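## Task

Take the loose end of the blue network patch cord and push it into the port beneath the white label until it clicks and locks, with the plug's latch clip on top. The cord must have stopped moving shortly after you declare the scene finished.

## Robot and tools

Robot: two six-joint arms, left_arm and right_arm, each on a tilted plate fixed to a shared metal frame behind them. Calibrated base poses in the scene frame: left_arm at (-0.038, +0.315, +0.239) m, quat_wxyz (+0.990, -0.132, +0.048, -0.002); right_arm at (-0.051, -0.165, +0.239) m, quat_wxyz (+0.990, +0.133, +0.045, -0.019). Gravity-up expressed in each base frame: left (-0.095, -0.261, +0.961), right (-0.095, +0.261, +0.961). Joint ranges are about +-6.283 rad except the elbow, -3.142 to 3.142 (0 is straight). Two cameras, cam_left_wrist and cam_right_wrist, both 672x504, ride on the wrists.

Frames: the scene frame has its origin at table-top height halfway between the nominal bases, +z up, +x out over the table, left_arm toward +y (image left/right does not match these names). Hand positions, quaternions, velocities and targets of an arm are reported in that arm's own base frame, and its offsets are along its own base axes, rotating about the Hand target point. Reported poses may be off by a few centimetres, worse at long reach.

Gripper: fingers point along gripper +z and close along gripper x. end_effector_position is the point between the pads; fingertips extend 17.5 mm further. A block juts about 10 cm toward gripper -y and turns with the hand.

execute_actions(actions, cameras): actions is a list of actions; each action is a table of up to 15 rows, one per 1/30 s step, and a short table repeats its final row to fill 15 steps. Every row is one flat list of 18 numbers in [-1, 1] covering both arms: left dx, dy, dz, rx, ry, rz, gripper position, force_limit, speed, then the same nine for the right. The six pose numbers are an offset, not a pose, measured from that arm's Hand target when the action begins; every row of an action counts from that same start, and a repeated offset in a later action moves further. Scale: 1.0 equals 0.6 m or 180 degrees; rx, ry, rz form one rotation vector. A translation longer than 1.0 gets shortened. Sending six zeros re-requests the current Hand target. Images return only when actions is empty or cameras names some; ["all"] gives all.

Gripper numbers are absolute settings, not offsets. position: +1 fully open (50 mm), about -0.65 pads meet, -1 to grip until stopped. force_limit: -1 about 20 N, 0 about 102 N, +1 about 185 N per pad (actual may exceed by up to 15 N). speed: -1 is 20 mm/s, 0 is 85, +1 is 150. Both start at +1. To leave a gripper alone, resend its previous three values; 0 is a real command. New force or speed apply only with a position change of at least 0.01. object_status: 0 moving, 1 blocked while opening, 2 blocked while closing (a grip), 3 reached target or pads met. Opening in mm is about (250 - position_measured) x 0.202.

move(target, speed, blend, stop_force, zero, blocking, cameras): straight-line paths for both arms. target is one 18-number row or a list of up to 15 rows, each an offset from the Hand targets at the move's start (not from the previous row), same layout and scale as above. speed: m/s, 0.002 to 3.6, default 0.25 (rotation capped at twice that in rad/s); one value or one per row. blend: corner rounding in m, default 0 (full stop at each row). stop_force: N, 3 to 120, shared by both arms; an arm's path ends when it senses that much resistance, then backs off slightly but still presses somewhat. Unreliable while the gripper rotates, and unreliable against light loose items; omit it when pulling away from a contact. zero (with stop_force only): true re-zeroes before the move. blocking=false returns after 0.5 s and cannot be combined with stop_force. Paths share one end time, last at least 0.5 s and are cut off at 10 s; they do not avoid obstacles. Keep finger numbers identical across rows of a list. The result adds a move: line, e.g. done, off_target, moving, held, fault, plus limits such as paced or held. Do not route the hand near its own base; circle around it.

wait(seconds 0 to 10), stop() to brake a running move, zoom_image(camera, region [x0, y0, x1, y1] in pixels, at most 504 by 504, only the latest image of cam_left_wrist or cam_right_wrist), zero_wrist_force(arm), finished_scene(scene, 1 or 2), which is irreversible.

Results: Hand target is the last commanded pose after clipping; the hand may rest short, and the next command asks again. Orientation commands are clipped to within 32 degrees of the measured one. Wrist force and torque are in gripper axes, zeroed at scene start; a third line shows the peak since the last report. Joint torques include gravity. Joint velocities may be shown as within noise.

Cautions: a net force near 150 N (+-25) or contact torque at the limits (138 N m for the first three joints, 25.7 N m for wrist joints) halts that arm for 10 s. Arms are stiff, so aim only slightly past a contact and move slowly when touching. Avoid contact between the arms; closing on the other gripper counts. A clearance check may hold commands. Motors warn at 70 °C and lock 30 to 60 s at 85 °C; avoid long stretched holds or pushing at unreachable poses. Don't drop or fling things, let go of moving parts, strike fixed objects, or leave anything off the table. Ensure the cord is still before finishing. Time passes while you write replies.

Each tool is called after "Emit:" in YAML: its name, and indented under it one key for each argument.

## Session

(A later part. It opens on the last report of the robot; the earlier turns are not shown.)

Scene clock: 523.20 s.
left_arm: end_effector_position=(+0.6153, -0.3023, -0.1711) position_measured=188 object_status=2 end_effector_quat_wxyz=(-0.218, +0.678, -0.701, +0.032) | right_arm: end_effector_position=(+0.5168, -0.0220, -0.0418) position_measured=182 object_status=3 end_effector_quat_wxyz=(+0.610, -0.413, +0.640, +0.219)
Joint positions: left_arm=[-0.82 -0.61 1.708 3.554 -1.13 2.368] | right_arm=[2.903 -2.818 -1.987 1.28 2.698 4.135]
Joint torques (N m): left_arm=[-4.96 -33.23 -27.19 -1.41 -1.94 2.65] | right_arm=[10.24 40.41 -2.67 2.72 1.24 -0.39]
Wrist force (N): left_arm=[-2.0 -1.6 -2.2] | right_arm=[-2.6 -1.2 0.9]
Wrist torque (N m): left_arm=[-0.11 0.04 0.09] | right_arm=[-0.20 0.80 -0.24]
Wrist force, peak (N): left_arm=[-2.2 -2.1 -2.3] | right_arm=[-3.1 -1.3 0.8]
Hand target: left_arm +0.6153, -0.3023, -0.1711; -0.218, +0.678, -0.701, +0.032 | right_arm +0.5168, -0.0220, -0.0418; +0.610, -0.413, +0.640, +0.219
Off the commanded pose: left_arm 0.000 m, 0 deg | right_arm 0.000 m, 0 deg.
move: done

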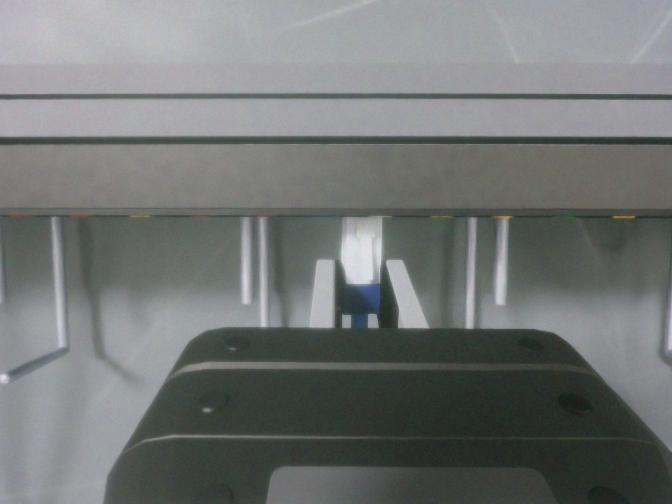

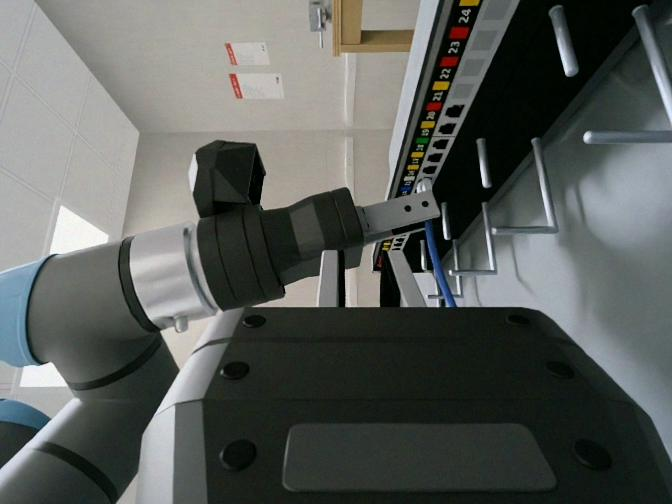

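Emit:
move:
  target: [0,0.0024,0.0006,0,0,0,-1,-0.8,-0.7,0,0,0,0,0,0,-0.2,-0.9,-1]
  speed: 0.02

Emit:
move:
  target: [0.02,-0.0002,0.0019,0,0,0,-1,-0.8,-0.7,0,0,0,0,0,0,-0.2,-0.9,-1]
  speed: 0.01
  stop_force: 12
  cameras: ["cam_right_wrist","cam_left_wrist"]

Emit:
zoom_image:
  camera: "cam_right_wrist"
  region: [400, 160, 450, 210]

Scene clock: 529.77 s.
left_arm: end_effector_position=(+0.6153, -0.3009, -0.1708) position_measured=188 object_status=2 end_effector_quat_wxyz=(-0.218, +0.678, -0.701, +0.032) | right_arm: end_effector_position=(+0.5168, -0.0220, -0.0418) position_measured=182 object_status=3 end_effector_quat_wxyz=(+0.610, -0.413, +0.640, +0.219)
Joint positions: left_arm=[-0.819 -0.611 1.711 3.552 -1.13 2.37] | right_arm=[2.903 -2.818 -1.987 1.28 2.698 4.135]
Joint torques (N m): left_arm=[-5.31 -57.29 -2.46 -5.4 -1.97 2.48] | right_arm=[10.11 39.68 -2.73 2.61 1.25 -0.33]
Wrist force (N): left_arm=[-1.9 -1.6 -1.6] | right_arm=[-3.0 -1.1 1.0]
Wrist torque (N m): left_arm=[-0.10 0.03 0.08] | right_arm=[-0.19 0.86 -0.23]
Wrist force, peak (N): left_arm=[-2.1 -2.3 -1.8] | right_arm=[-3.1 -1.0 1.0]
Hand target: left_arm +0.6153, -0.3009, -0.1708; -0.218, +0.678, -0.701, +0.032 | right_arm +0.5168, -0.0220, -0.0418; +0.610, -0.413, +0.640, +0.219
Off the commanded pose: left_arm 0.000 m, 0 deg | right_arm 0.000 m, 0 deg.
move: done

Scene clock: 530.97 s.
left_arm: end_effector_position=(+0.6159, -0.3008, -0.1706) position_measured=188 object_status=2 end_effector_quat_wxyz=(-0.218, +0.678, -0.701, +0.032) | right_arm: end_effector_position=(+0.5168, -0.0220, -0.0418) position_measured=182 object_status=3 end_effector_quat_wxyz=(+0.610, -0.413, +0.640, +0.219)
Joint positions: left_arm=[-0.818 -0.611 1.709 3.552 -1.13 2.371] | right_arm=[2.903 -2.818 -1.987 1.28 2.698 4.135]
Joint torques (N m): left_arm=[-23.81 -58.79 -4.87 -6.84 4.44 -2.16] | right_arm=[9.74 40.21 -3.33 2.7 1.21 -0.38]
Wrist force (N): left_arm=[-0.9 9.5 -4.5] | right_arm=[-2.8 -0.9 1.0]
Wrist torque (N m): left_arm=[0.08 0.04 0.08] | right_arm=[-0.16 0.83 -0.23]
Wrist force, peak (N): left_arm=[-0.8 16.3 -6.2] | right_arm=[-3.0 -1.2 0.9]
Hand target: left_arm +0.6159, -0.3008, -0.1706; -0.218, +0.678, -0.701, +0.032 (not the last commanded pose) | right_arm +0.5168, -0.0220, -0.0418; +0.610, -0.413, +0.640, +0.219
Off the commanded pose: left_arm 0.011 m, 0 deg | right_arm 0.000 m, 0 deg.
move: contact (left_arm)

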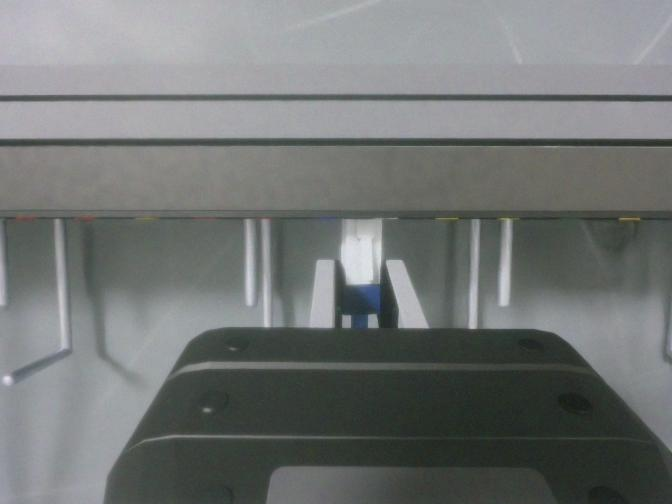

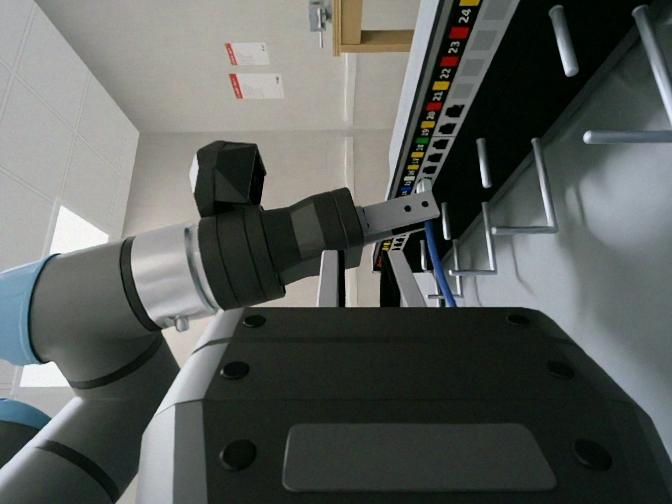

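Scaled by 10.080 from the camera's 672x504 image, which has a finer 960x720 frame.

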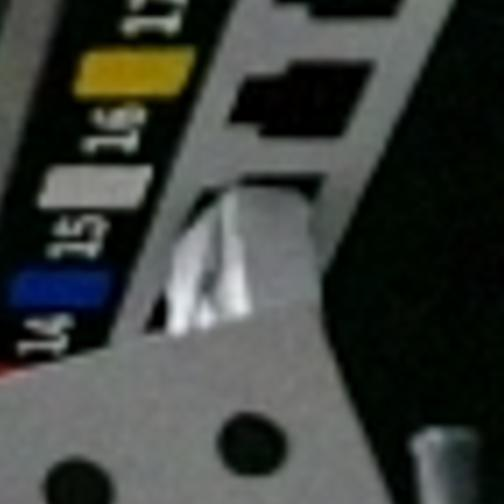

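Emit:
move:
  target: [-0.0018,-0.003,-0.001,-0.0004,-0.0011,0.0042,-1,-0.8,-0.7,0,0,0,0,0,0,-0.2,-0.9,-1]
  speed: 0.02

Emit:
move:
  target: [0.02,-0.0002,0.0019,0,0,0,-1,-0.8,-0.7,0,0,0,0,0,0,-0.2,-0.9,-1]
  speed: 0.01
  stop_force: 12
  cameras: ["cam_right_wrist","cam_left_wrist"]

Emit:
zoom_image:
  camera: "cam_right_wrist"
  region: [400, 160, 450, 210]

Emit:
move:
  target: [-0.0018,-0.0005,-0.0001,0,0,0,-1,-0.8,-0.7,0,0,0,0,0,0,-0.2,-0.9,-1]
  speed: 0.02

Emit:
move:
  target: [0.02,-0.0002,0.0019,0,0,0,-1,-0.8,-0.7,0,0,0,0,0,0,-0.2,-0.9,-1]
  speed: 0.01
  stop_force: 12
  cameras: ["cam_right_wrist","cam_left_wrist"]

Emit:
zoom_image:
  camera: "cam_right_wrist"
  region: [400, 160, 450, 210]

Scene clock: 549.93 s.
left_arm: end_effector_position=(+0.6148, -0.3026, -0.1712) position_measured=188 object_status=2 end_effector_quat_wxyz=(-0.219, +0.683, -0.696, +0.032) | right_arm: end_effector_position=(+0.5168, -0.0220, -0.0418) position_measured=182 object_status=3 end_effector_quat_wxyz=(+0.610, -0.413, +0.640, +0.219)
Joint positions: left_arm=[-0.822 -0.61 1.707 3.558 -1.128 2.352] | right_arm=[2.903 -2.818 -1.987 1.28 2.698 4.135]
Joint torques (N m): left_arm=[-26.72 -33.06 -25.43 -1.31 2.77 -2.1] | right_arm=[9.85 40.31 -2.66 2.64 1.23 -0.28]
Wrist force (N): left_arm=[-2.4 -2.3 -1.6] | right_arm=[-3.0 -1.1 1.1]
Wrist torque (N m): left_arm=[-0.22 0.11 0.21] | right_arm=[-0.20 0.86 -0.23]
Wrist force, peak (N): left_arm=[-1.0 10.0 -4.6] | right_arm=[-3.1 -1.2 1.0]
Hand target: left_arm +0.6148, -0.3026, -0.1712; -0.219, +0.683, -0.696, +0.032 | right_arm +0.5168, -0.0220, -0.0418; +0.610, -0.413, +0.640, +0.219
Off the commanded pose: left_arm 0.000 m, 0 deg | right_arm 0.000 m, 0 deg.
move: done

Scene clock: 551.20 s.
left_arm: end_effector_position=(+0.6161, -0.3028, -0.1711) position_measured=188 object_status=2 end_effector_quat_wxyz=(-0.219, +0.683, -0.696, +0.032) | right_arm: end_effector_position=(+0.5168, -0.0220, -0.0418) position_measured=182 object_status=3 end_effector_quat_wxyz=(+0.610, -0.413, +0.640, +0.219)
Joint positions: left_arm=[-0.821 -0.608 1.703 3.56 -1.128 2.353] | right_arm=[2.903 -2.818 -1.987 1.28 2.698 4.135]
Joint torques (N m): left_arm=[-23.44 -60.9 -4.82 -6.35 3.87 -1.99] | right_arm=[9.99 39.95 -2.86 2.62 1.19 -0.39]
Wrist force (N): left_arm=[-1.7 8.6 -3.3] | right_arm=[-2.6 -1.3 0.8]
Wrist torque (N m): left_arm=[0.03 0.16 0.11] | right_arm=[-0.23 0.80 -0.23]
Wrist force, peak (N): left_arm=[-1.0 16.0 -4.7] | right_arm=[-3.0 -1.2 1.0]
Hand target: left_arm +0.6161, -0.3027, -0.1711; -0.219, +0.683, -0.696, +0.032 (not the last commanded pose) | right_arm +0.5168, -0.0220, -0.0418; +0.610, -0.413, +0.640, +0.219
Off the commanded pose: left_arm 0.011 m, 0 deg | right_arm 0.000 m, 0 deg.
move: contact (left_arm)

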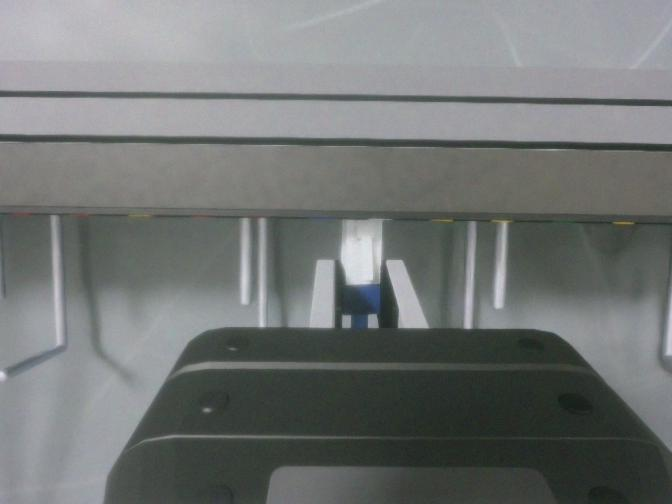

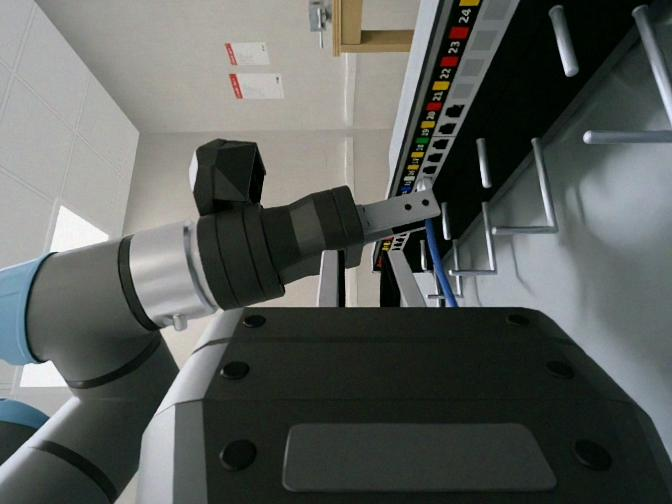

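Scaled by 10.080 from the camera's 672x504 image, which has a finer 960x720 frame.

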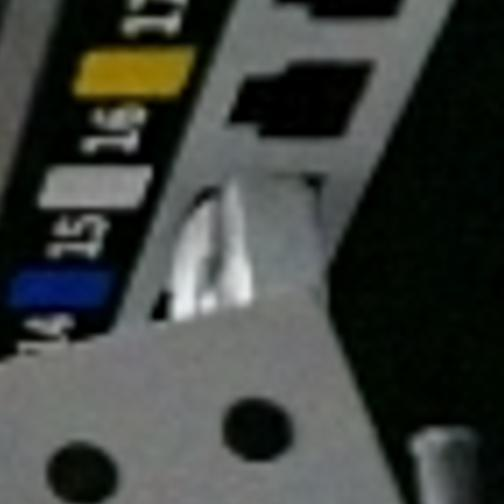

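Scene clock: 551.90 s.
left_arm: end_effector_position=(+0.6151, -0.3030, -0.1712) position_measured=188 object_status=2 end_effector_quat_wxyz=(-0.219, +0.683, -0.696, +0.032) | right_arm: end_effector_position=(+0.5168, -0.0220, -0.0418) position_measured=182 object_status=3 end_effector_quat_wxyz=(+0.610, -0.413, +0.640, +0.219)
Joint positions: left_arm=[-0.822 -0.609 1.705 3.559 -1.128 2.352] | right_arm=[2.903 -2.818 -1.987 1.28 2.698 4.135]
Joint torques (N m): left_arm=[-26.7 -57.6 -2.4 -5.44 1.61 -2.12] | right_arm=[10.1 40.24 -2.77 2.72 1.25 -0.36]
Wrist force (N): left_arm=[-2.2 -3.4 -1.8] | right_arm=[-2.7 -1.1 0.9]
Wrist torque (N m): left_arm=[-0.39 0.09 0.22] | right_arm=[-0.19 0.81 -0.24]
Wrist force, peak (N): left_arm=[-1.6 8.5 -2.9] | right_arm=[-2.9 -1.2 1.0]
Hand target: left_arm +0.6150, -0.3030, -0.1712; -0.219, +0.683, -0.696, +0.032 | right_arm +0.5168, -0.0220, -0.0418; +0.610, -0.413, +0.640, +0.219
Off the commanded pose: left_arm 0.000 m, 0 deg | right_arm 0.000 m, 0 deg.
move: done

Scene clock: 553.10 s.
left_arm: end_effector_position=(+0.6161, -0.3032, -0.1710) position_measured=188 object_status=2 end_effector_quat_wxyz=(-0.219, +0.683, -0.696, +0.032) | right_arm: end_effector_position=(+0.5168, -0.0220, -0.0418) position_measured=182 object_status=3 end_effector_quat_wxyz=(+0.610, -0.413, +0.640, +0.219)
Joint positions: left_arm=[-0.821 -0.609 1.703 3.56 -1.128 2.353] | right_arm=[2.903 -2.818 -1.987 1.28 2.698 4.135]
Joint torques (N m): left_arm=[-23.33 -58.95 -5.11 -6.71 4.69 -1.9] | right_arm=[9.95 40.43 -2.57 2.55 1.22 -0.44]
Wrist force (N): left_arm=[-1.4 7.2 -3.2] | right_arm=[-3.0 -1.2 0.9]
Wrist torque (N m): left_arm=[-0.19 0.08 0.12] | right_arm=[-0.21 0.87 -0.23]
Wrist force, peak (N): left_arm=[-1.5 14.3 -4.6] | right_arm=[-3.0 -1.0 1.2]
Hand target: left_arm +0.6161, -0.3032, -0.1710; -0.219, +0.683, -0.696, +0.032 (not the last commanded pose) | right_arm +0.5168, -0.0220, -0.0418; +0.610, -0.413, +0.640, +0.219
Off the commanded pose: left_arm 0.011 m, 0 deg | right_arm 0.000 m, 0 deg.
move: contact (left_arm)

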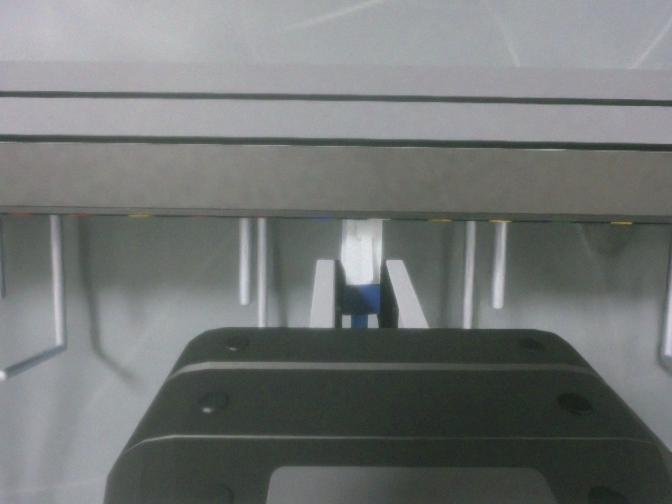

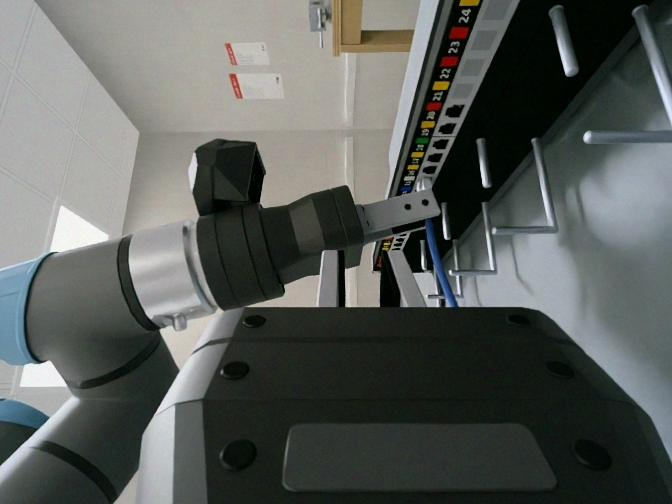

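Scaled by 10.080 from the camera's 672x504 image, which has a finer 960x720 frame.

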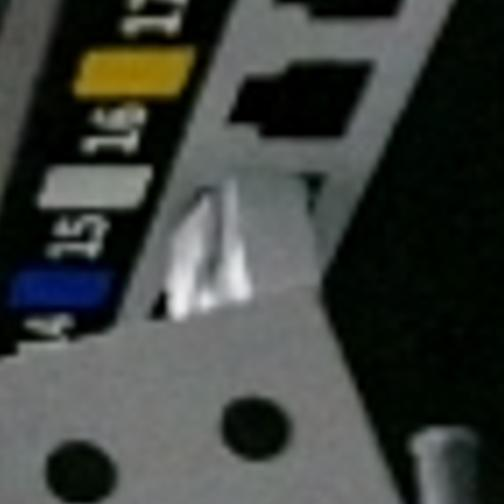

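Emit:
move:
  target: [-0.0018,0.0013,-0.0012,0,0,0,-1,-0.8,-0.7,0,0,0,0,0,0,-0.2,-0.9,-1]
  speed: 0.02

Emit:
move:
  target: [0.02,-0.0002,0.0019,0,0,0,-1,-0.8,-0.7,0,0,0,0,0,0,-0.2,-0.9,-1]
  speed: 0.01
  stop_force: 12
  cameras: ["cam_right_wrist","cam_left_wrist"]

Emit:
zoom_image:
  camera: "cam_right_wrist"
  region: [410, 165, 440, 195]

Emit:
move:
  target: [-0.0018,0.0001,-0.0008,0,0,0,-1,-0.8,-0.7,0,0,0,0,0,0,-0.2,-0.9,-1]
  speed: 0.02

Emit:
move:
  target: [0.02,-0.0002,0.0019,0,0,0,-1,-0.8,-0.7,0,0,0,0,0,0,-0.2,-0.9,-1]
  speed: 0.01
  stop_force: 12
  cameras: ["cam_right_wrist","cam_left_wrist"]

Emit:
zoom_image:
  camera: "cam_right_wrist"
  region: [410, 165, 440, 195]

Scene clock: 565.07 s.
left_arm: end_effector_position=(+0.6150, -0.3024, -0.1716) position_measured=188 object_status=2 end_effector_quat_wxyz=(-0.219, +0.683, -0.696, +0.032) | right_arm: end_effector_position=(+0.5168, -0.0220, -0.0418) position_measured=182 object_status=3 end_effector_quat_wxyz=(+0.610, -0.413, +0.640, +0.219)
Joint positions: left_arm=[-0.822 -0.609 1.707 3.557 -1.128 2.352] | right_arm=[2.903 -2.818 -1.987 1.28 2.698 4.135]
Joint torques (N m): left_arm=[-26.5 -53.59 -1.18 -5.41 0.68 -2.1] | right_arm=[9.63 39.73 -2.69 2.63 1.16 -0.38]
Wrist force (N): left_arm=[-1.3 -3.3 -1.6] | right_arm=[-2.9 -1.2 1.0]
Wrist torque (N m): left_arm=[-0.37 -0.06 0.16] | right_arm=[-0.21 0.85 -0.23]
Wrist force, peak (N): left_arm=[-1.8 7.7 -3.2] | right_arm=[-2.9 -1.2 1.2]
Hand target: left_arm +0.6150, -0.3024, -0.1717; -0.219, +0.683, -0.696, +0.032 | right_arm +0.5168, -0.0220, -0.0418; +0.610, -0.413, +0.640, +0.219
Off the commanded pose: left_arm 0.000 m, 0 deg | right_arm 0.000 m, 0 deg.
move: done

Scene clock: 566.30 s.
left_arm: end_effector_position=(+0.6163, -0.3025, -0.1715) position_measured=188 object_status=2 end_effector_quat_wxyz=(-0.219, +0.683, -0.696, +0.032) | right_arm: end_effector_position=(+0.5168, -0.0220, -0.0418) position_measured=182 object_status=3 end_effector_quat_wxyz=(+0.610, -0.413, +0.640, +0.219)
Joint positions: left_arm=[-0.82 -0.608 1.703 3.558 -1.128 2.354] | right_arm=[2.903 -2.818 -1.987 1.28 2.698 4.135]
Joint torques (N m): left_arm=[-22.83 -60.28 -5.72 -7.02 4.75 -2.26] | right_arm=[10.09 39.9 -2.83 2.57 1.16 -0.44]
Wrist force (N): left_arm=[0.6 8.2 -3.6] | right_arm=[-2.8 -1.2 1.2]
Wrist torque (N m): left_arm=[-0.14 -0.09 0.13] | right_arm=[-0.21 0.83 -0.24]
Wrist force, peak (N): left_arm=[0.7 14.8 -4.9] | right_arm=[-3.0 -1.3 1.0]
Hand target: left_arm +0.6163, -0.3025, -0.1715; -0.219, +0.683, -0.696, +0.032 (not the last commanded pose) | right_arm +0.5168, -0.0220, -0.0418; +0.610, -0.413, +0.640, +0.219
Off the commanded pose: left_arm 0.011 m, 0 deg | right_arm 0.000 m, 0 deg.
move: contact (left_arm)

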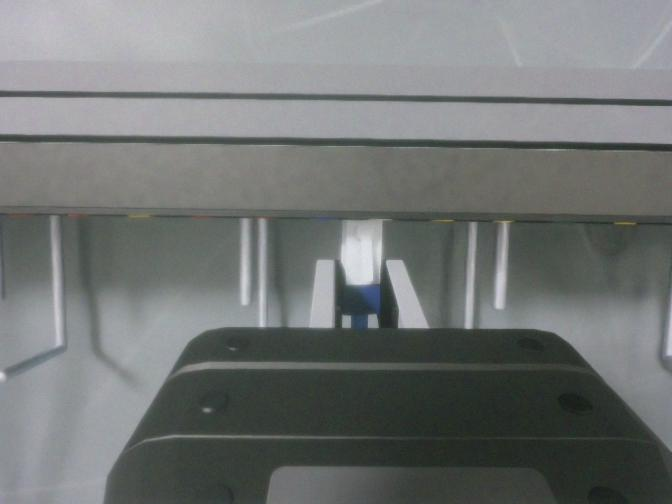

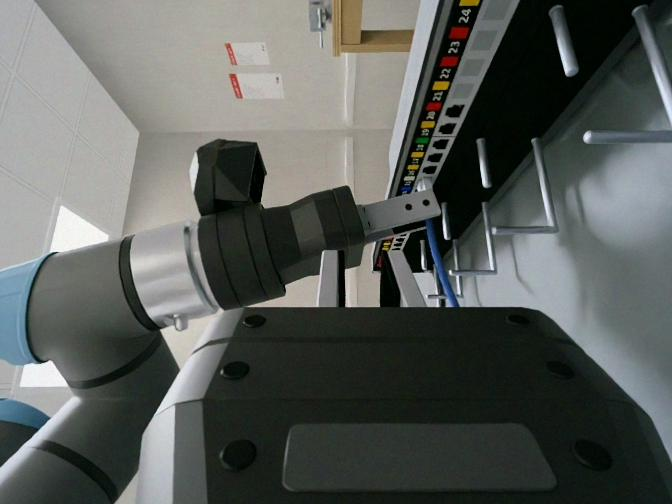

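Scaled by 16.800 from the camera's 672x504 image, which has a finer 960x720 frame.

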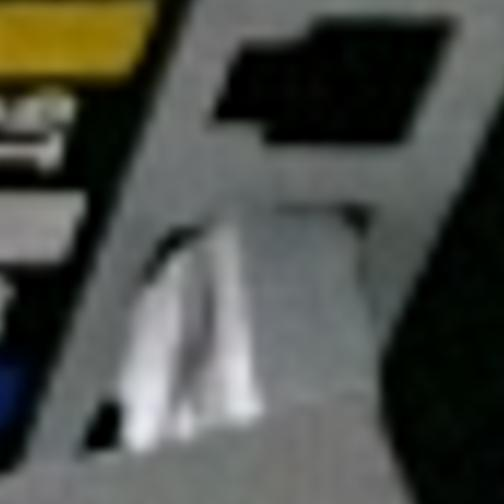

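Scene clock: 567.00 s.
left_arm: end_effector_position=(+0.6152, -0.3024, -0.1720) position_measured=188 object_status=2 end_effector_quat_wxyz=(-0.219, +0.683, -0.696, +0.032) | right_arm: end_effector_position=(+0.5168, -0.0220, -0.0418) position_measured=182 object_status=3 end_effector_quat_wxyz=(+0.610, -0.413, +0.640, +0.219)
Joint positions: left_arm=[-0.821 -0.608 1.706 3.556 -1.128 2.353] | right_arm=[2.903 -2.818 -1.987 1.28 2.698 4.135]
Joint torques (N m): left_arm=[-27.68 -57 -2.42 -5.45 0.64 -2.04] | right_arm=[9.89 40.28 -2.66 2.69 1.16 -0.35]
Wrist force (N): left_arm=[-1.4 -3.4 -1.5] | right_arm=[-2.6 -1.0 1.0]
Wrist torque (N m): left_arm=[-0.39 -0.04 0.21] | right_arm=[-0.18 0.80 -0.23]
Wrist force, peak (N): left_arm=[0.7 8.1 -3.8] | right_arm=[-3.0 -1.2 1.0]
Hand target: left_arm +0.6152, -0.3024, -0.1720; -0.219, +0.683, -0.696, +0.032 | right_arm +0.5168, -0.0220, -0.0418; +0.610, -0.413, +0.640, +0.219
Off the commanded pose: left_arm 0.000 m, 0 deg | right_arm 0.000 m, 0 deg.
move: done

Scene clock: 568.20 s.
left_arm: end_effector_position=(+0.6163, -0.3025, -0.1718) position_measured=188 object_status=2 end_effector_quat_wxyz=(-0.219, +0.683, -0.696, +0.033) | right_arm: end_effector_position=(+0.5168, -0.0220, -0.0418) position_measured=182 object_status=3 end_effector_quat_wxyz=(+0.610, -0.413, +0.640, +0.219)
Joint positions: left_arm=[-0.82 -0.607 1.703 3.558 -1.128 2.354] | right_arm=[2.903 -2.818 -1.987 1.28 2.698 4.135]
Joint torques (N m): left_arm=[-22.86 -60 -5.56 -6.85 4.77 -2] | right_arm=[9.68 40.1 -2.56 2.68 1.13 -0.34]
Wrist force (N): left_arm=[0.0 7.4 -3.0] | right_arm=[-2.8 -1.2 1.0]
Wrist torque (N m): left_arm=[-0.17 -0.03 0.11] | right_arm=[-0.21 0.83 -0.23]
Wrist force, peak (N): left_arm=[0.0 13.9 -4.4] | right_arm=[-2.9 -1.2 1.2]
Hand target: left_arm +0.6163, -0.3025, -0.1718; -0.219, +0.683, -0.696, +0.033 (not the last commanded pose) | right_arm +0.5168, -0.0220, -0.0418; +0.610, -0.413, +0.640, +0.219
Off the commanded pose: left_arm 0.011 m, 0 deg | right_arm 0.000 m, 0 deg.
move: contact (left_arm)

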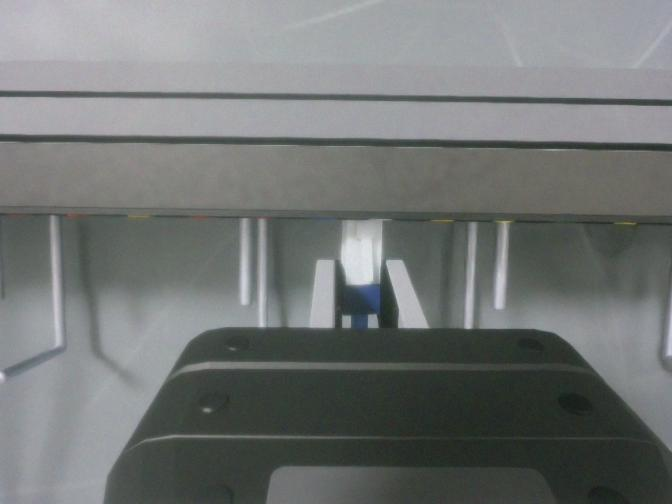

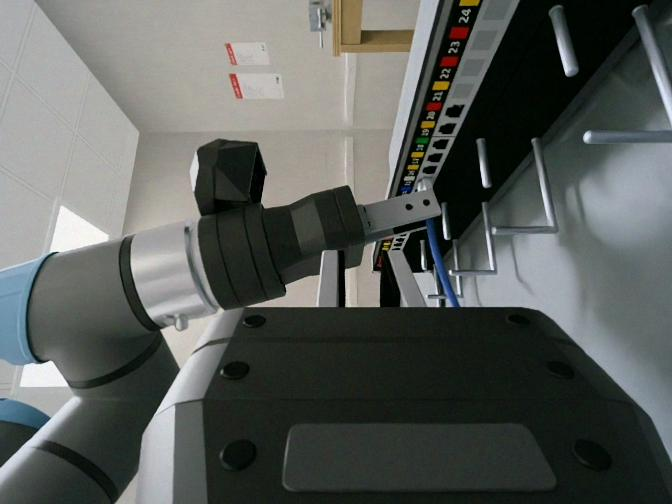

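Scaled by 16.800 from the camera's 672x504 image, which has a finer 960x720 frame.

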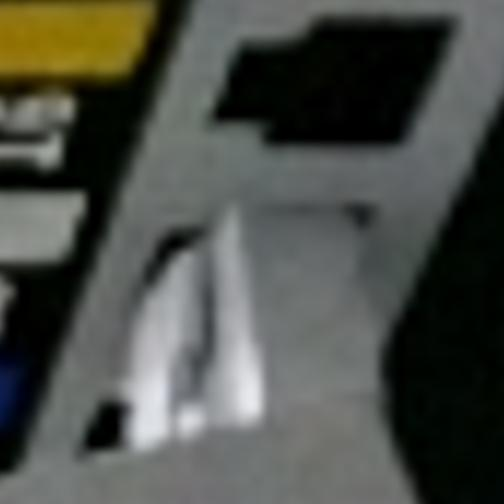

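Emit:
move:
  target: [-0.0018,-0.0004,-0.0007,0,0,0,-1,-0.8,-0.7,0,0,0,0,0,0,-0.2,-0.9,-1]
  speed: 0.02

Emit:
move:
  target: [0.02,-0.0002,0.0019,0,0,0,-1,-0.8,-0.7,0,0,0,0,0,0,-0.2,-0.9,-1]
  speed: 0.01
  stop_force: 12
  cameras: ["cam_right_wrist","cam_left_wrist"]

Emit:
zoom_image:
  camera: "cam_right_wrist"
  region: [410, 165, 440, 195]

Emit:
move:
  target: [-0.0018,-0.0004,-0.0002,0,0,0,-1,-0.8,-0.7,0,0,0,0,0,0,-0.2,-0.9,-1]
  speed: 0.02

Emit:
move:
  target: [0.02,-0.0002,0.0019,0,0,0,-1,-0.8,-0.7,0,0,0,0,0,0,-0.2,-0.9,-1]
  speed: 0.01
  stop_force: 12
  cameras: ["cam_right_wrist","cam_left_wrist"]

Emit:
zoom_image:
  camera: "cam_right_wrist"
  region: [410, 165, 440, 195]

Scene clock: 576.10 s.
left_arm: end_effector_position=(+0.6152, -0.3028, -0.1722) position_measured=188 object_status=2 end_effector_quat_wxyz=(-0.219, +0.683, -0.696, +0.033) | right_arm: end_effector_position=(+0.5168, -0.0220, -0.0418) position_measured=182 object_status=3 end_effector_quat_wxyz=(+0.610, -0.413, +0.640, +0.219)
Joint positions: left_arm=[-0.822 -0.607 1.705 3.557 -1.128 2.352] | right_arm=[2.903 -2.818 -1.987 1.28 2.698 4.135]
Joint torques (N m): left_arm=[-26.72 -55.9 -2.4 -5.35 1.43 -2.19] | right_arm=[9.57 40.35 -2.85 2.71 1.15 -0.38]
Wrist force (N): left_arm=[-1.0 -3.3 -1.7] | right_arm=[-3.0 -1.0 0.8]
Wrist torque (N m): left_arm=[-0.38 -0.10 0.21] | right_arm=[-0.19 0.87 -0.23]
Wrist force, peak (N): left_arm=[-0.1 7.6 -3.9] | right_arm=[-3.1 -1.2 1.0]
Hand target: left_arm +0.6152, -0.3028, -0.1722; -0.219, +0.683, -0.696, +0.033 | right_arm +0.5168, -0.0220, -0.0418; +0.610, -0.413, +0.640, +0.219
Off the commanded pose: left_arm 0.000 m, 0 deg | right_arm 0.000 m, 0 deg.
move: done

Scene clock: 577.30 s.
left_arm: end_effector_position=(+0.6163, -0.3029, -0.1720) position_measured=188 object_status=2 end_effector_quat_wxyz=(-0.219, +0.683, -0.696, +0.033) | right_arm: end_effector_position=(+0.5168, -0.0220, -0.0418) position_measured=182 object_status=3 end_effector_quat_wxyz=(+0.610, -0.413, +0.640, +0.219)
Joint positions: left_arm=[-0.821 -0.606 1.702 3.558 -1.128 2.354] | right_arm=[2.903 -2.818 -1.987 1.28 2.698 4.135]
Joint torques (N m): left_arm=[-24.05 -59.15 -5.97 -6.49 4.63 -1.83] | right_arm=[10.48 40.24 -2.28 2.61 1.2 -0.37]
Wrist force (N): left_arm=[0.0 7.2 -3.3] | right_arm=[-2.9 -1.1 1.0]
Wrist torque (N m): left_arm=[-0.17 -0.15 0.11] | right_arm=[-0.19 0.85 -0.24]
Wrist force, peak (N): left_arm=[-0.5 13.9 -5.0] | right_arm=[-3.0 -1.1 1.0]
Hand target: left_arm +0.6163, -0.3029, -0.1720; -0.219, +0.683, -0.696, +0.033 (not the last commanded pose) | right_arm +0.5168, -0.0220, -0.0418; +0.610, -0.413, +0.640, +0.219
Off the commanded pose: left_arm 0.011 m, 0 deg | right_arm 0.000 m, 0 deg.
move: contact (left_arm)

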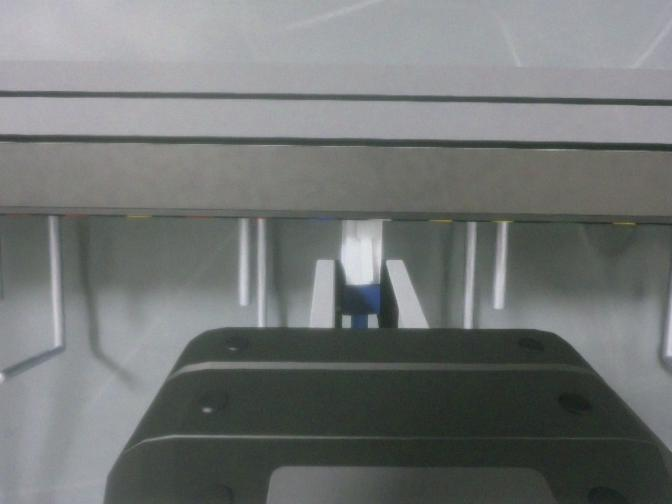

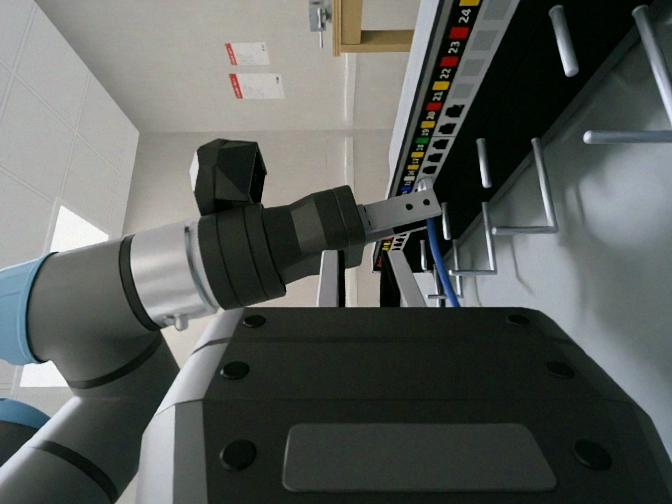

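Scaled by 16.800 from the camera's 672x504 image, which has a finer 960x720 frame.

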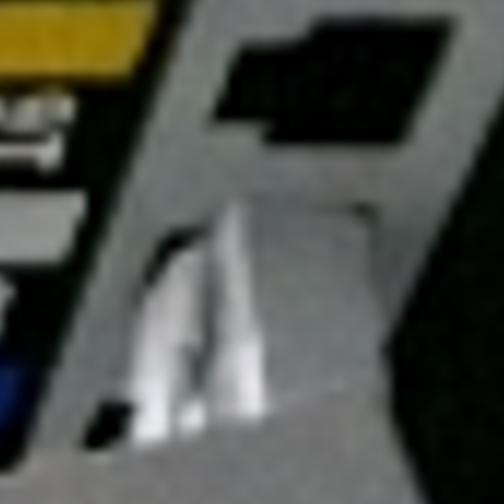

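Scene clock: 578.00 s.
left_arm: end_effector_position=(+0.6153, -0.3031, -0.1721) position_measured=188 object_status=2 end_effector_quat_wxyz=(-0.219, +0.683, -0.696, +0.033) | right_arm: end_effector_position=(+0.5168, -0.0220, -0.0418) position_measured=182 object_status=3 end_effector_quat_wxyz=(+0.610, -0.413, +0.640, +0.219)
Joint positions: left_arm=[-0.822 -0.607 1.705 3.557 -1.127 2.352] | right_arm=[2.903 -2.818 -1.987 1.28 2.698 4.135]
Joint torques (N m): left_arm=[-26.83 -56.74 -2.39 -5.51 1.54 -1.94] | right_arm=[10.07 40.29 -3.25 2.71 1.21 -0.4]
Wrist force (N): left_arm=[0.0 -4.1 -1.6] | right_arm=[-2.8 -1.1 0.7]
Wrist torque (N m): left_arm=[-0.49 -0.27 0.22] | right_arm=[-0.20 0.83 -0.23]
Wrist force, peak (N): left_arm=[0.1 6.9 -3.6] | right_arm=[-2.9 -1.2 1.1]
Hand target: left_arm +0.6152, -0.3031, -0.1721; -0.219, +0.683, -0.696, +0.033 | right_arm +0.5168, -0.0220, -0.0418; +0.610, -0.413, +0.640, +0.219
Off the commanded pose: left_arm 0.000 m, 0 deg | right_arm 0.000 m, 0 deg.
move: done

Scene clock: 579.20 s.
left_arm: end_effector_position=(+0.6163, -0.3032, -0.1719) position_measured=188 object_status=2 end_effector_quat_wxyz=(-0.219, +0.683, -0.696, +0.033) | right_arm: end_effector_position=(+0.5168, -0.0220, -0.0418) position_measured=182 object_status=3 end_effector_quat_wxyz=(+0.610, -0.413, +0.640, +0.219)
Joint positions: left_arm=[-0.821 -0.606 1.702 3.559 -1.127 2.353] | right_arm=[2.903 -2.818 -1.987 1.28 2.698 4.135]
Joint torques (N m): left_arm=[-24.81 -59.73 -6.77 -6.71 4.37 -1.98] | right_arm=[9.54 40.09 -3.12 2.61 1.25 -0.36]
Wrist force (N): left_arm=[-1.3 7.1 -4.4] | right_arm=[-2.9 -1.1 0.9]
Wrist torque (N m): left_arm=[-0.22 -0.27 0.14] | right_arm=[-0.19 0.85 -0.23]
Wrist force, peak (N): left_arm=[-1.9 14.1 -6.0] | right_arm=[-2.9 -1.3 1.2]
Hand target: left_arm +0.6163, -0.3032, -0.1719; -0.219, +0.683, -0.696, +0.033 (not the last commanded pose) | right_arm +0.5168, -0.0220, -0.0418; +0.610, -0.413, +0.640, +0.219
Off the commanded pose: left_arm 0.011 m, 0 deg | right_arm 0.000 m, 0 deg.
move: contact (left_arm)

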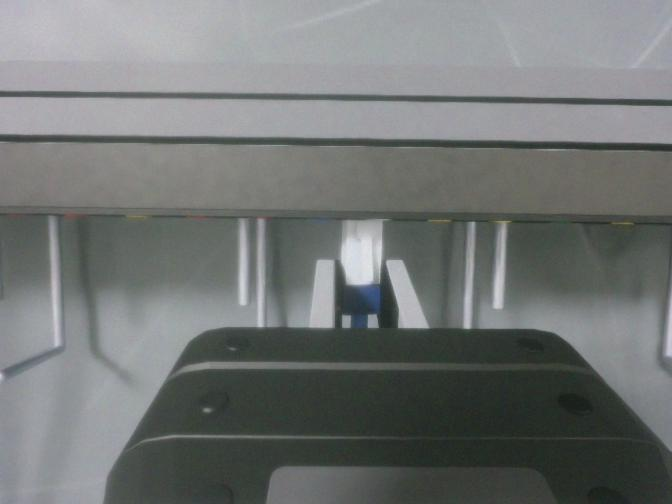

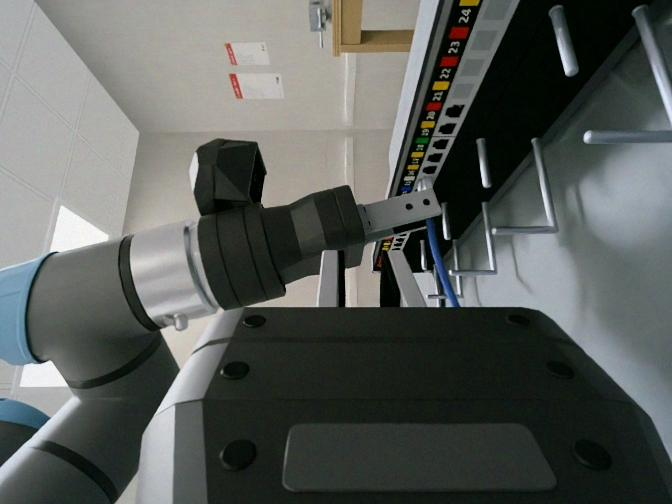

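Scaled by 16.800 from the camera's 672x504 image, which has a finer 960x720 frame.

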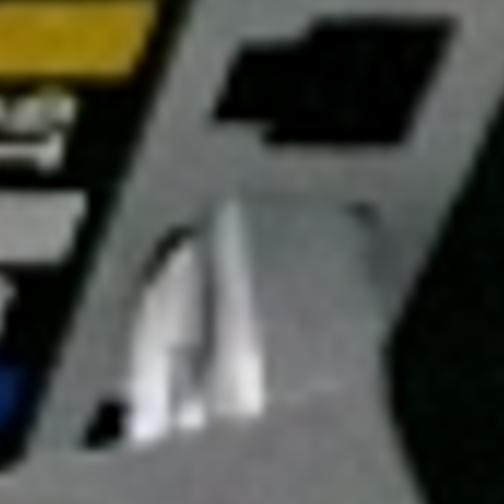

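Emit:
move:
  target:
    - [0.0004,0,-0.0006,0,0,0,-1,-0.8,-0.7,0,0,0,0,0,0,-0.2,-0.9,-1]
    - [0.0004,0.0005,-0.0006,0,0,0,-1,-0.8,-0.7,0,0,0,0,0,0,-0.2,-0.9,-1]
    - [0.0004,0.0005,0.0004,0,0,0,-1,-0.8,-0.7,0,0,0,0,0,0,-0.2,-0.9,-1]
    - [0.0004,0.001,0.0004,0,0,0,-1,-0.8,-0.7,0,0,0,0,0,0,-0.2,-0.9,-1]
    - [0.0004,0.001,-0.0008,0,0,0,-1,-0.8,-0.7,0,0,0,0,0,0,-0.2,-0.9,-1]
    - [0.0004,0.0014,-0.0008,0,0,0,-1,-0.8,-0.7,0,0,0,0,0,0,-0.2,-0.9,-1]
    - [0.0004,0.0014,0.0004,0,0,0,-1,-0.8,-0.7,0,0,0,0,0,0,-0.2,-0.9,-1]
  speed: 0.002
  stop_force: 25
  cameras: ["cam_right_wrist","cam_left_wrist"]

Emit:
zoom_image:
  camera: "cam_right_wrist"
  region: [410, 165, 440, 195]

Emit:
zoom_image:
  camera: "cam_left_wrist"
  region: [310, 190, 410, 330]

Scene clock: 587.60 s.
left_arm: end_effector_position=(+0.6165, -0.3024, -0.1716) position_measured=188 object_status=2 end_effector_quat_wxyz=(-0.219, +0.683, -0.696, +0.033) | right_arm: end_effector_position=(+0.5168, -0.0220, -0.0418) position_measured=182 object_status=3 end_effector_quat_wxyz=(+0.610, -0.413, +0.640, +0.219)
Joint positions: left_arm=[-0.82 -0.607 1.703 3.558 -1.128 2.355] | right_arm=[2.903 -2.818 -1.987 1.28 2.698 4.135]
Joint torques (N m): left_arm=[2.73 -62.01 -5.79 -3.03 3.34 2.31] | right_arm=[9.38 40.28 -2.55 2.68 1.16 -0.3]
Wrist force (N): left_arm=[7.8 13.0 -3.7] | right_arm=[-2.8 -1.0 0.9]
Wrist torque (N m): left_arm=[-0.10 -0.17 0.24] | right_arm=[-0.18 0.83 -0.23]
Wrist force, peak (N): left_arm=[8.1 13.1 -4.2] | right_arm=[-3.0 -1.3 0.9]
Hand target: left_arm +0.6165, -0.3024, -0.1716; -0.219, +0.683, -0.696, +0.033 | right_arm +0.5168, -0.0220, -0.0418; +0.610, -0.413, +0.640, +0.219
Off the commanded pose: left_arm 0.000 m, 0 deg | right_arm 0.000 m, 0 deg.
move: done

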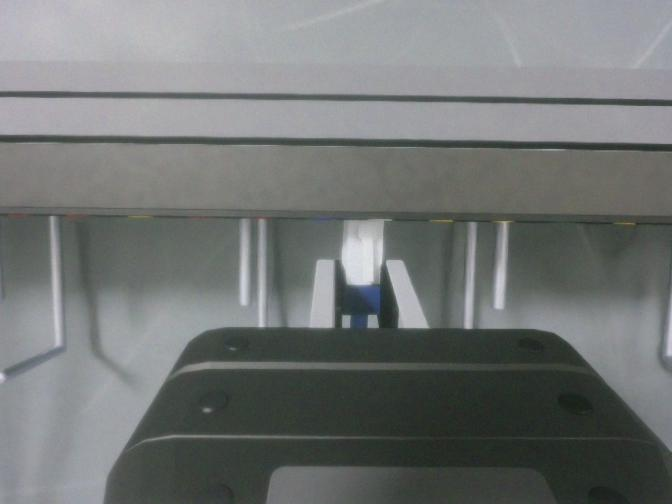

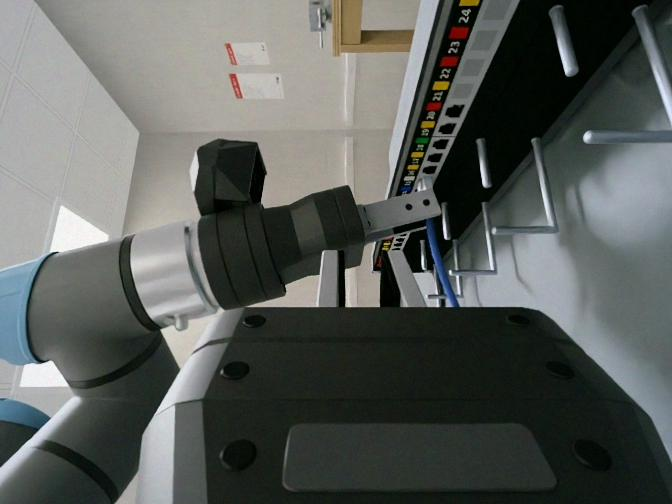

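Scaled by 16.800 from the camera's 672x504 image, which has a finer 960x720 frame.

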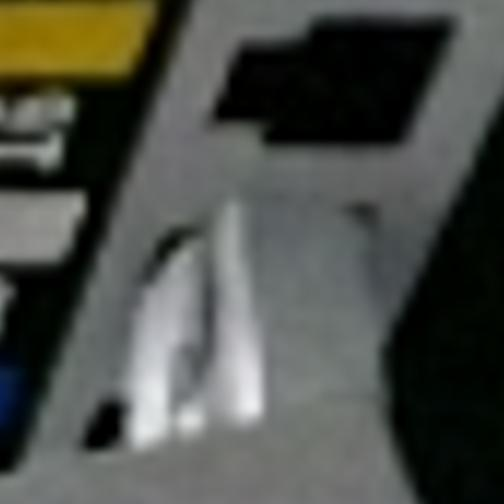

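Scaled by 3.600 from the camera's 672x504 image, which has a finer 960x720 frame.

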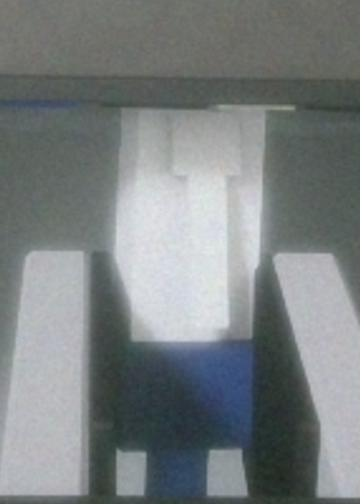

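Emit:
move:
  target: [-0.014,0,-0.0013,0,0,0,-1,-0.8,-0.7,0,0,0,0,0,0,-0.2,-0.9,-1]
  speed: 0.03
  cameras: ["cam_right_wrist","cam_left_wrist"]

Emit:
zoom_image:
  camera: "cam_right_wrist"
  region: [405, 160, 445, 200]

Emit:
zoom_image:
  camera: "cam_left_wrist"
  region: [310, 190, 410, 330]

Emit:
zoom_image:
  camera: "cam_left_wrist"
  region: [200, 150, 500, 300]

Scene clock: 591.87 s.
left_arm: end_effector_position=(+0.6082, -0.3024, -0.1724) position_measured=188 object_status=2 end_effector_quat_wxyz=(-0.219, +0.683, -0.696, +0.033) | right_arm: end_effector_position=(+0.5168, -0.0220, -0.0418) position_measured=182 object_status=3 end_effector_quat_wxyz=(+0.610, -0.413, +0.640, +0.219)
Joint positions: left_arm=[-0.83 -0.614 1.725 3.547 -1.127 2.344] | right_arm=[2.903 -2.818 -1.987 1.28 2.698 4.135]
Joint torques (N m): left_arm=[-25.37 -56.55 -2.53 -5.39 3 -2.09] | right_arm=[9.94 40.12 -2.95 2.72 1.16 -0.36]
Wrist force (N): left_arm=[-0.4 -4.0 -0.8] | right_arm=[-2.6 -1.1 0.8]
Wrist torque (N m): left_arm=[-0.47 -0.21 0.22] | right_arm=[-0.19 0.80 -0.23]
Wrist force, peak (N): left_arm=[8.0 13.3 -4.2] | right_arm=[-3.1 -1.2 0.8]
Hand target: left_arm +0.6081, -0.3024, -0.1724; -0.219, +0.683, -0.696, +0.033 | right_arm +0.5168, -0.0220, -0.0418; +0.610, -0.413, +0.640, +0.219
Off the commanded pose: left_arm 0.000 m, 0 deg | right_arm 0.000 m, 0 deg.
move: done

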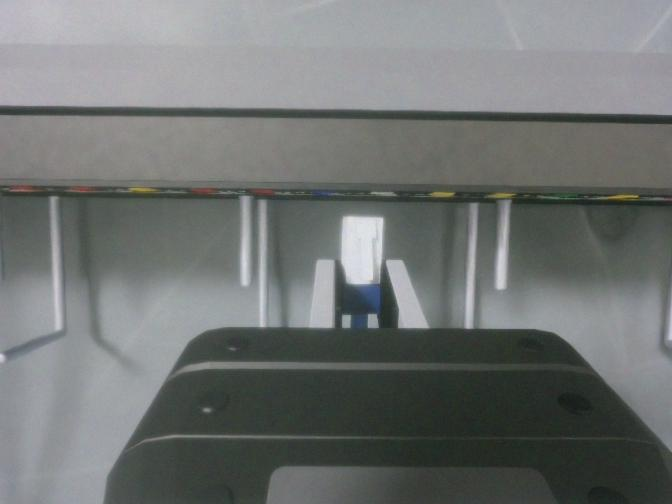

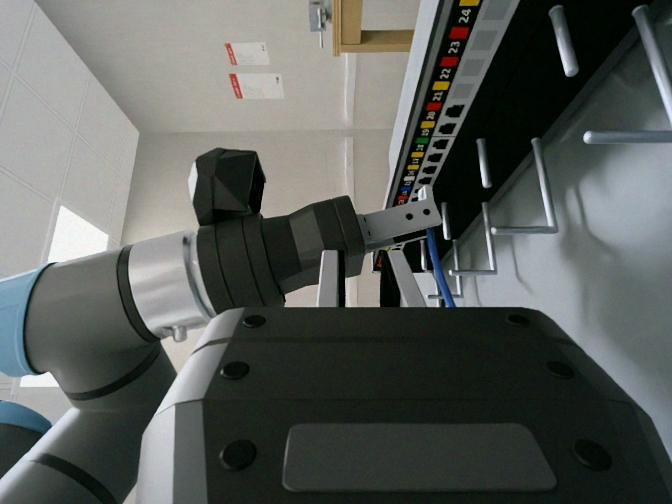

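Scaled by 12.600 from the camera's 672x504 image, which has a finer 960x720 frame.

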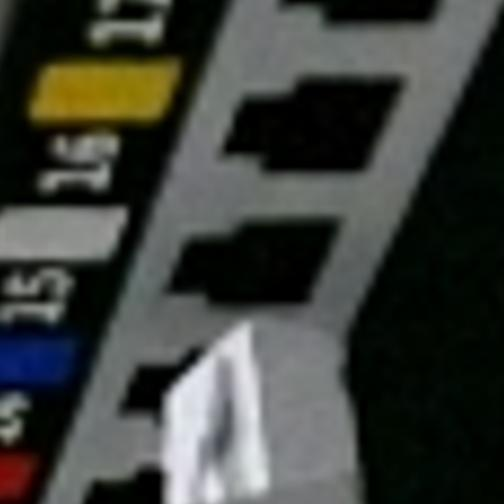

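Scaled by 3.600 from the camera's 672x504 image, which has a finer 960x720 frame.

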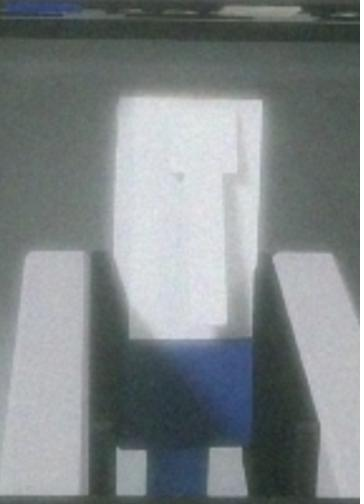

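Scaled by 1.680 from the camera's 672x504 image, which has a finer 960x720 frame.

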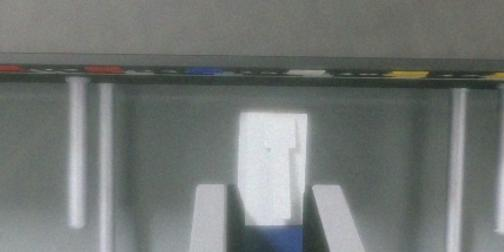

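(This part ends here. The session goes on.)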